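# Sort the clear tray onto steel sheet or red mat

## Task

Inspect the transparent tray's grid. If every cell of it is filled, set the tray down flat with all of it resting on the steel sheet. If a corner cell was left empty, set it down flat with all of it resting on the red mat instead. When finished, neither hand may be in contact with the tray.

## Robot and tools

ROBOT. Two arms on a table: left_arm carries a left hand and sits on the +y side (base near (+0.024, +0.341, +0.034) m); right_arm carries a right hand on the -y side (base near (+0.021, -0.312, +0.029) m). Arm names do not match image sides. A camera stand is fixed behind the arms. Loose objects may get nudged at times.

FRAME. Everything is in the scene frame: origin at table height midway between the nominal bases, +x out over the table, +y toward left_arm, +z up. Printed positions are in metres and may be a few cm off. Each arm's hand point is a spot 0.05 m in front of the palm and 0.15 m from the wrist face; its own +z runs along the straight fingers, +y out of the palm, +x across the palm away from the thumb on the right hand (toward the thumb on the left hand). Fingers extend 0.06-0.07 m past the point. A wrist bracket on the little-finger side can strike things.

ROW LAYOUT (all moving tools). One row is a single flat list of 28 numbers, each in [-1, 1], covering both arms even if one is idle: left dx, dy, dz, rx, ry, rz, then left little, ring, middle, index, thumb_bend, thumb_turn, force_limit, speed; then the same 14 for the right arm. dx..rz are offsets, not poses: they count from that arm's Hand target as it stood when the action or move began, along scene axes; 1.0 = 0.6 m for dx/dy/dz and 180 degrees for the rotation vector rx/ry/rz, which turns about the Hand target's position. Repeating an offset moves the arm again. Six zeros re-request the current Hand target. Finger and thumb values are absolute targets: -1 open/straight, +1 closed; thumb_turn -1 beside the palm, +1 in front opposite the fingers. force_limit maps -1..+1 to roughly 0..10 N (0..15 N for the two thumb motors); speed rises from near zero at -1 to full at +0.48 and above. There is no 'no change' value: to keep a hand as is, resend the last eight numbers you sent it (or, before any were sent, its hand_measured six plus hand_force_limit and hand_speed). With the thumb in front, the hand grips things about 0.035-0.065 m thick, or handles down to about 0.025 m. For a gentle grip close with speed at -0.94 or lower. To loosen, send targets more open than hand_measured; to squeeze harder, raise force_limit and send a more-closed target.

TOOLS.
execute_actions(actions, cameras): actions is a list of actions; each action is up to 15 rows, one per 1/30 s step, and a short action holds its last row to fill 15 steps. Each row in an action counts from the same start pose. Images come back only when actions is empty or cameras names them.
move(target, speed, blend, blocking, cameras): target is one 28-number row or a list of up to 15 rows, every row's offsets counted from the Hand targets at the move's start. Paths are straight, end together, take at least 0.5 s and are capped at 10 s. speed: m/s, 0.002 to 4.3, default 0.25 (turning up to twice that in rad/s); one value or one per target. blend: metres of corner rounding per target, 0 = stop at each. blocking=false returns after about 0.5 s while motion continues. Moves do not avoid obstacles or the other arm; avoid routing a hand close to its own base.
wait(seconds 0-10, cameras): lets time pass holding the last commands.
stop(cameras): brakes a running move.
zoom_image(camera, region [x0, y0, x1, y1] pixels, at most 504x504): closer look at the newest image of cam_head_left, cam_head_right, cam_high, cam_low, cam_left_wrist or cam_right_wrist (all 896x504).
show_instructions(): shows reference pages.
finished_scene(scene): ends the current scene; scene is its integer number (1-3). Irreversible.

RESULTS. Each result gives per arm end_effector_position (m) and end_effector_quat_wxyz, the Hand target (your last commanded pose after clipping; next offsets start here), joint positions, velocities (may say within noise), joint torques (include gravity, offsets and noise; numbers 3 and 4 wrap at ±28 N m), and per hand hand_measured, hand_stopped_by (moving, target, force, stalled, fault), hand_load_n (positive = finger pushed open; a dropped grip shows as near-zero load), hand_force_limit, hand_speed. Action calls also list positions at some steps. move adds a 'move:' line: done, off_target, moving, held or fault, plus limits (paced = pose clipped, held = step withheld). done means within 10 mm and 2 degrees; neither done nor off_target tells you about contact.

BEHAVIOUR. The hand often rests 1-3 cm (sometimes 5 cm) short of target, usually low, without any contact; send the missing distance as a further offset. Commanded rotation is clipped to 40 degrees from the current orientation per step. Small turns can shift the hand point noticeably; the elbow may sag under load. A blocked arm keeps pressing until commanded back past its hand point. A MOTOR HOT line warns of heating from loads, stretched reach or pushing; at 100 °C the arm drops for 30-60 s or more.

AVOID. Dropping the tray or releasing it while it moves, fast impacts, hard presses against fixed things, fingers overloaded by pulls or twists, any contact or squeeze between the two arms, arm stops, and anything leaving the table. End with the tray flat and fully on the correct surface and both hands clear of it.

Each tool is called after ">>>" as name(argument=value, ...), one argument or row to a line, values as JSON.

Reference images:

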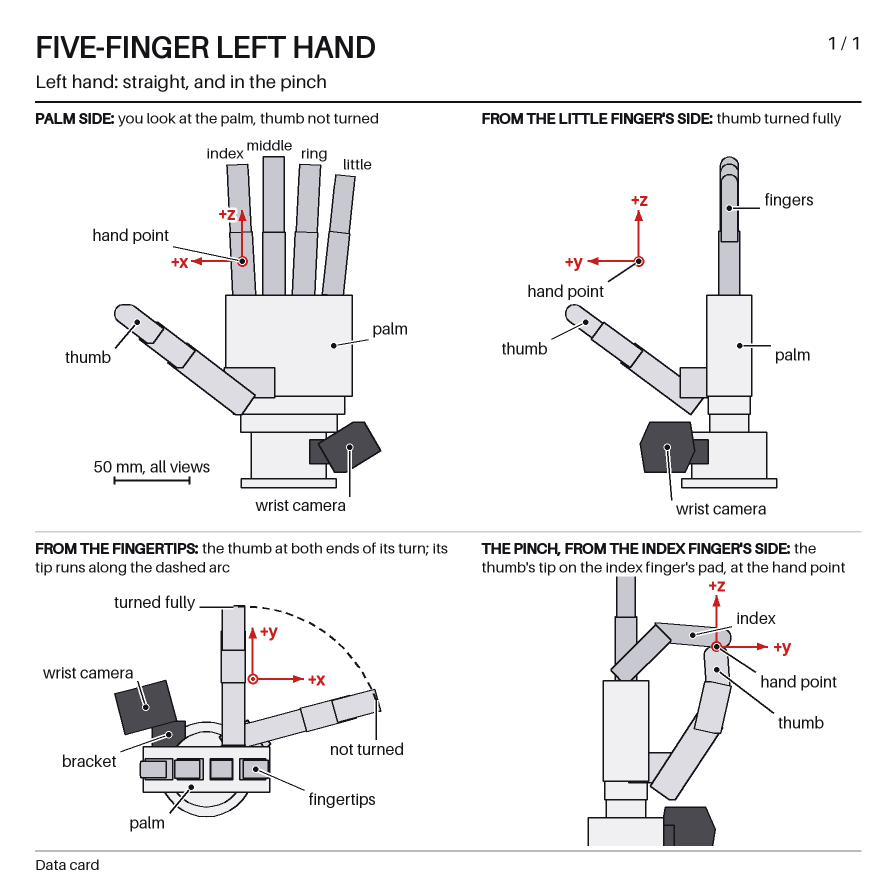

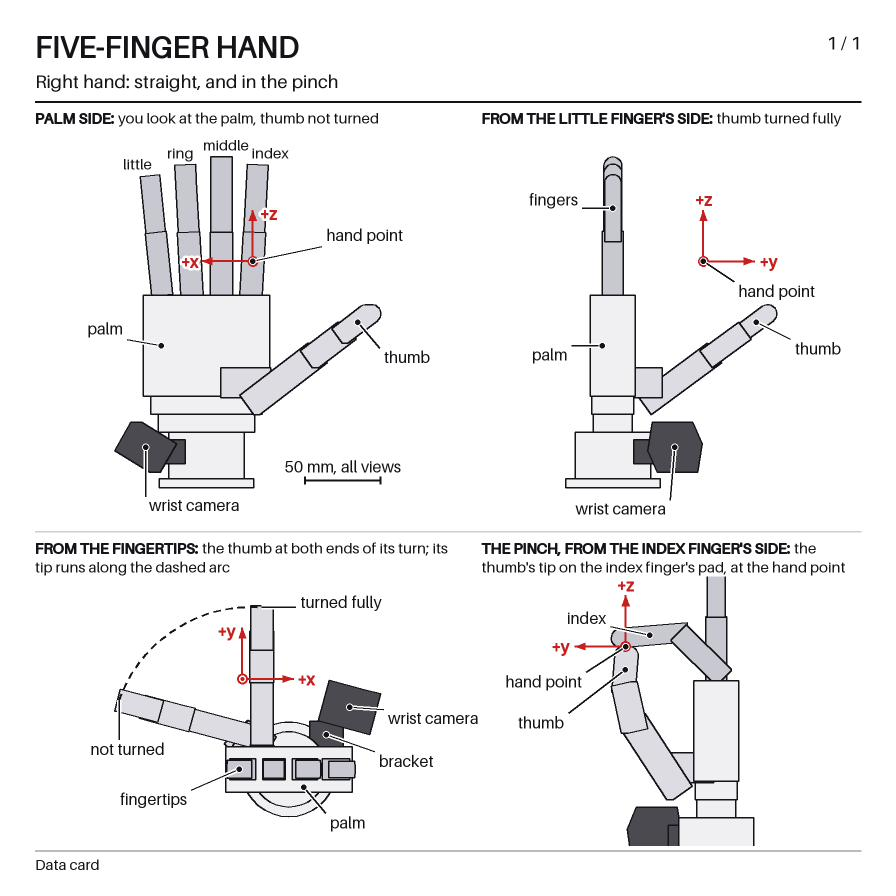

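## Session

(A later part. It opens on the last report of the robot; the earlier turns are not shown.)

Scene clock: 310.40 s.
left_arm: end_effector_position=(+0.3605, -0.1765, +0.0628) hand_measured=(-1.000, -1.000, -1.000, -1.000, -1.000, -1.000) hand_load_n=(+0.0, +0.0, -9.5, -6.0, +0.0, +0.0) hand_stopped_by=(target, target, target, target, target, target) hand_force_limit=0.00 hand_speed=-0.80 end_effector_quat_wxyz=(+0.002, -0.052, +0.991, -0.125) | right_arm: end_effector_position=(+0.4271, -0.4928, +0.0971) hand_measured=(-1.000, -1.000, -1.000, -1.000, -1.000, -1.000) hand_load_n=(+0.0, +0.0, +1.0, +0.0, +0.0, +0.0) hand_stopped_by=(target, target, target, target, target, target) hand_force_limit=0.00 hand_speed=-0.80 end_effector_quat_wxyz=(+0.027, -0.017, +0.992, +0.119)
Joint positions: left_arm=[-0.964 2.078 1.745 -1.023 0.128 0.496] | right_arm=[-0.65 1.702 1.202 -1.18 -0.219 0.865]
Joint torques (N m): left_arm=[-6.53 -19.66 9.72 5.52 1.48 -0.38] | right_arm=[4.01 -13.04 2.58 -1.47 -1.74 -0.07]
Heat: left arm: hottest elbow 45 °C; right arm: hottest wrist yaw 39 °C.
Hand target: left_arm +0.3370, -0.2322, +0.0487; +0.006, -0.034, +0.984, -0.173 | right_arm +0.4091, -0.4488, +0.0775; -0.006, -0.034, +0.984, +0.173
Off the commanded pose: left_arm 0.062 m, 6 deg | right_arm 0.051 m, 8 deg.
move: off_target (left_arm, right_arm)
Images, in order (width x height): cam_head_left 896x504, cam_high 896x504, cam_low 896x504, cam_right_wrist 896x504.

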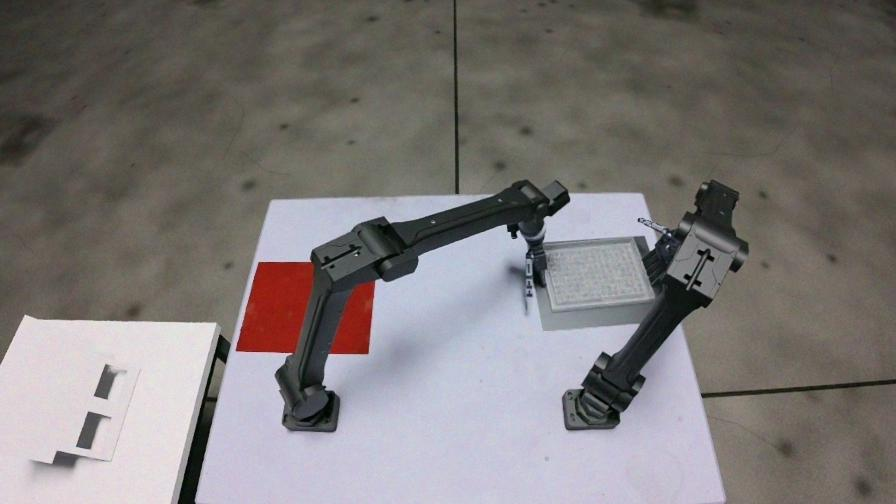

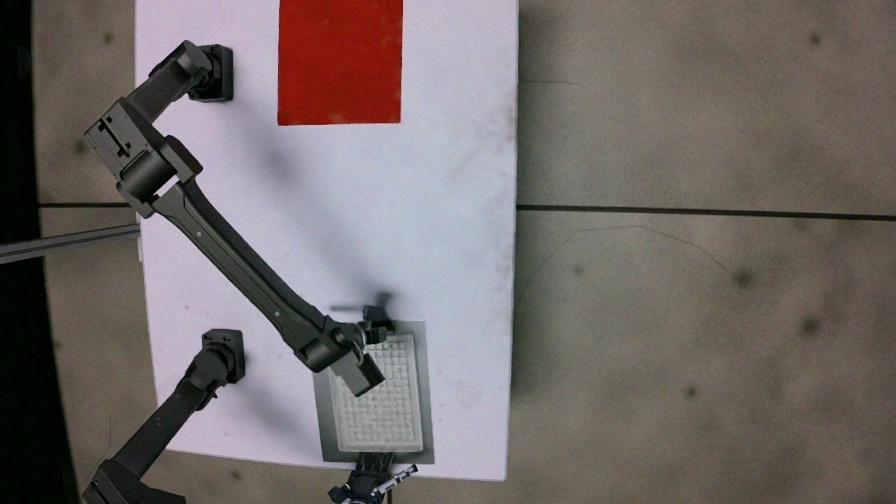

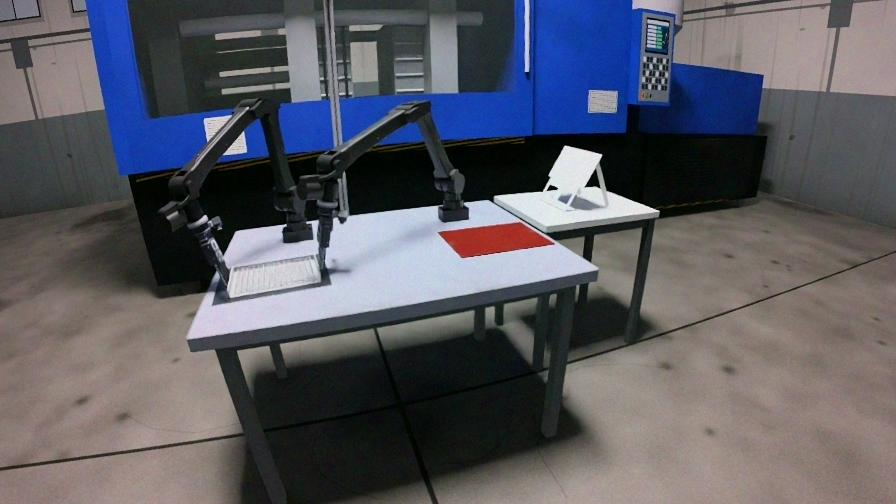

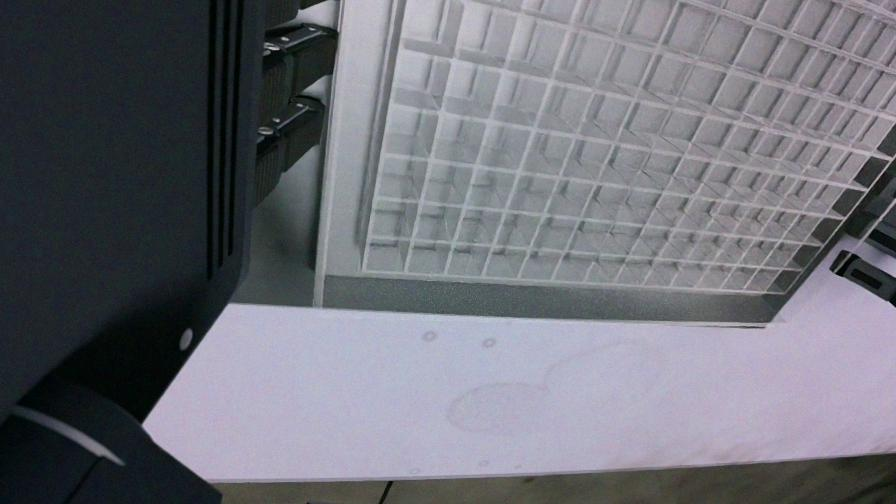

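>>> move(
  target=[
    [0.0,0.07,0.025,0,0,0.0,-1,-1,-1,-1,-1,-1,0,-0.8,0.0,-0.07,0.03,0,0,0,-1,-1,-1,-1,-1,-1,0,-0.8],
    [0,0.18,0.035,0,0,0.0,-1,-1,-1,-1,-1,-1,0,-0.8,0,-0.18,0.04,0,0,0,-1,-1,-1,-1,-1,-1,0,-0.8],
    [0,0.2,0.2,0,0,0.0,-1,-1,-1,-1,-1,-1,0,-0.8,0,-0.2,0.2,0,0,0,-1,-1,-1,-1,-1,-1,0,-0.8],
  ],
  speed=[0.1,0.12,0.2],
  blend=[0.01,0.02,0],
  cameras=["cam_high","cam_low","cam_right_wrist","cam_head_left"],
)

>>> zoom_image(
  camera="cam_low",
  region=[180, 190, 400, 330],
)

>>> zoom_image(
  camera="cam_high",
  region=[280, 280, 480, 480],
)

Scene clock: 364.57 s.
left_arm: end_effector_position=(+0.3216, -0.1027, +0.1519) hand_measured=(-1.000, -1.000, -1.000, -1.000, -1.000, -1.000) hand_load_n=(+0.0, +0.0, +0.0, +0.0, +0.0, +0.0) hand_stopped_by=(target, target, target, target, target, target) hand_force_limit=0.00 hand_speed=-0.80 end_effector_quat_wxyz=(-0.005, -0.035, +0.987, -0.157) | right_arm: end_effector_position=(+0.4046, -0.5577, +0.1818) hand_measured=(-1.000, -1.000, -1.000, -1.000, -1.000, -1.000) hand_load_n=(+0.0, +0.0, +0.0, +0.0, +0.0, +0.0) hand_stopped_by=(target, target, target, target, target, target) hand_force_limit=0.00 hand_speed=-0.80 end_effector_quat_wxyz=(-0.019, -0.029, +0.982, +0.187)
Joint positions: left_arm=[-0.929 1.766 1.51 -1.059 0.188 0.554] | right_arm=[-0.788 1.808 1.541 -1.613 -0.223 0.681]
Joint torques (N m): left_arm=[-0.38 -16.85 13.63 0.36 0.19 0.01] | right_arm=[-0.03 -18.49 12.15 -0.98 -0.02 -0.04]
Heat: left arm: hottest elbow 43 °C; right arm: hottest wrist yaw 39 °C.
Hand target: left_arm +0.3369, -0.1122, +0.1686; +0.006, -0.034, +0.984, -0.173 | right_arm +0.4091, -0.5688, +0.1976; -0.006, -0.034, +0.984, +0.173
Off the commanded pose: left_arm 0.025 m, 2 deg | right_arm 0.020 m, 2 deg.
move: off_target (left_arm, right_arm)
Images, in order (width x height): cam_head_left 896x504, cam_high 896x504, cam_low 896x504, cam_right_wrist 896x504.

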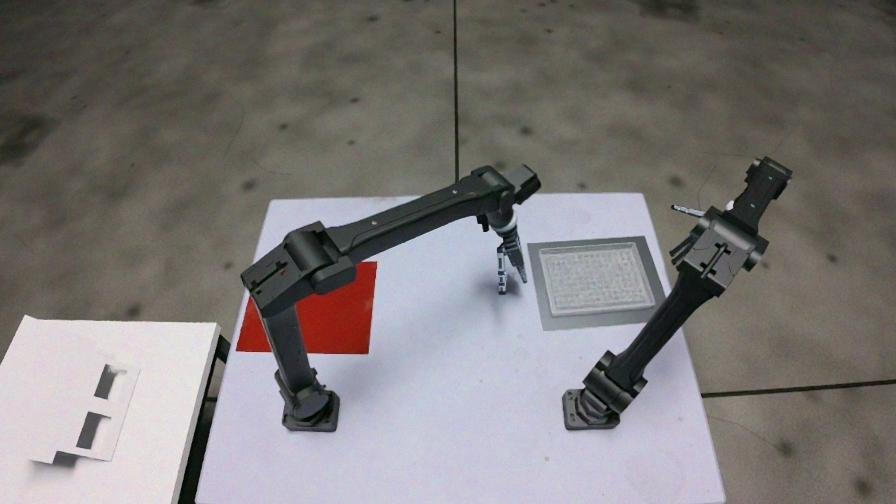

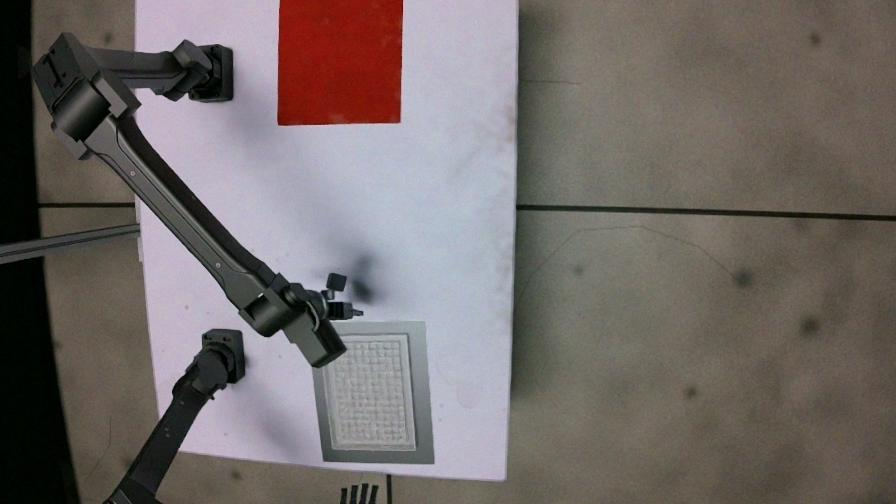

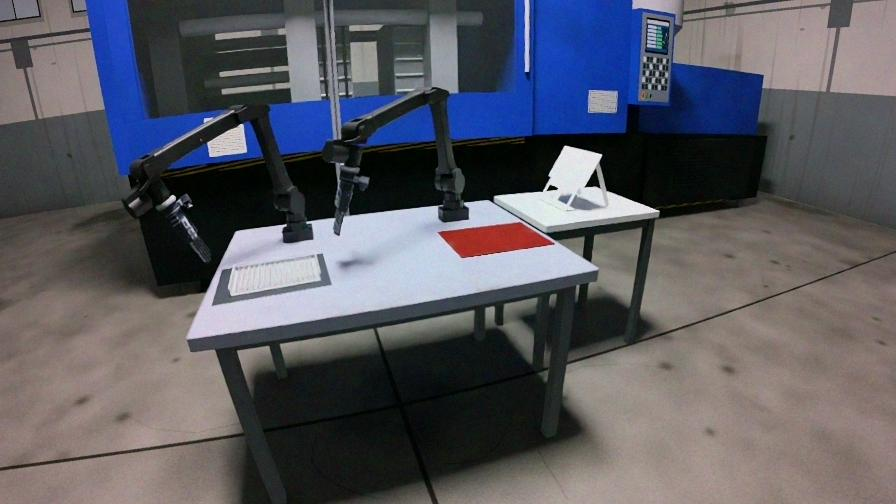

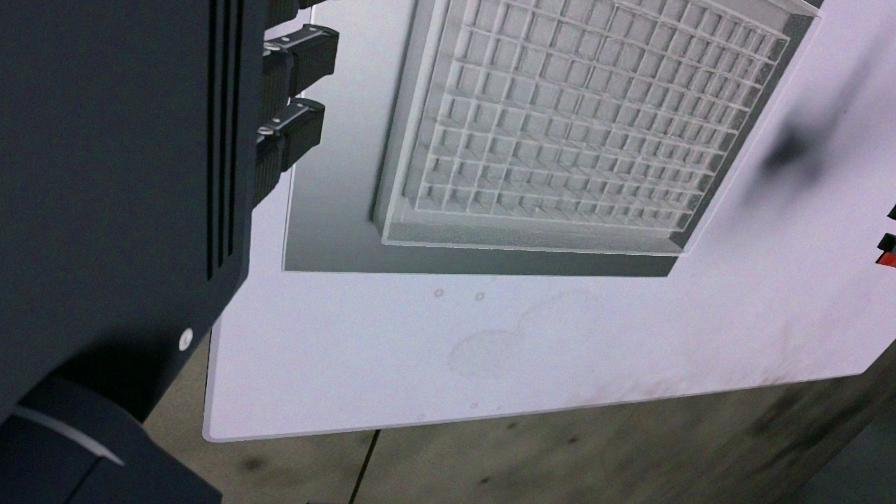

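Scaled by 2.291 from the camera's 896x504 image, which has a finer 1280x720 frame.

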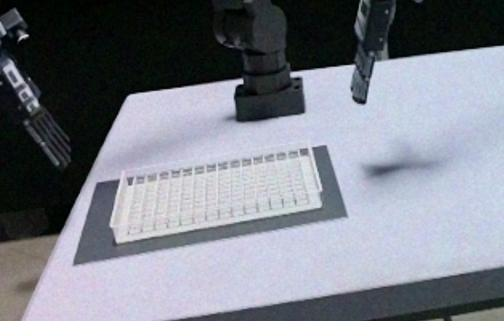

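Scaled by 2.520 from the camera's 896x504 image, which has a finer 1280x720 frame.

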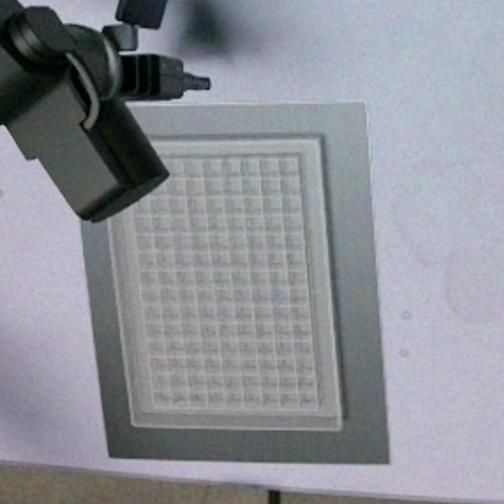

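>>> finished_scene(
  scene=2,
)

The scene is finished: the task was done.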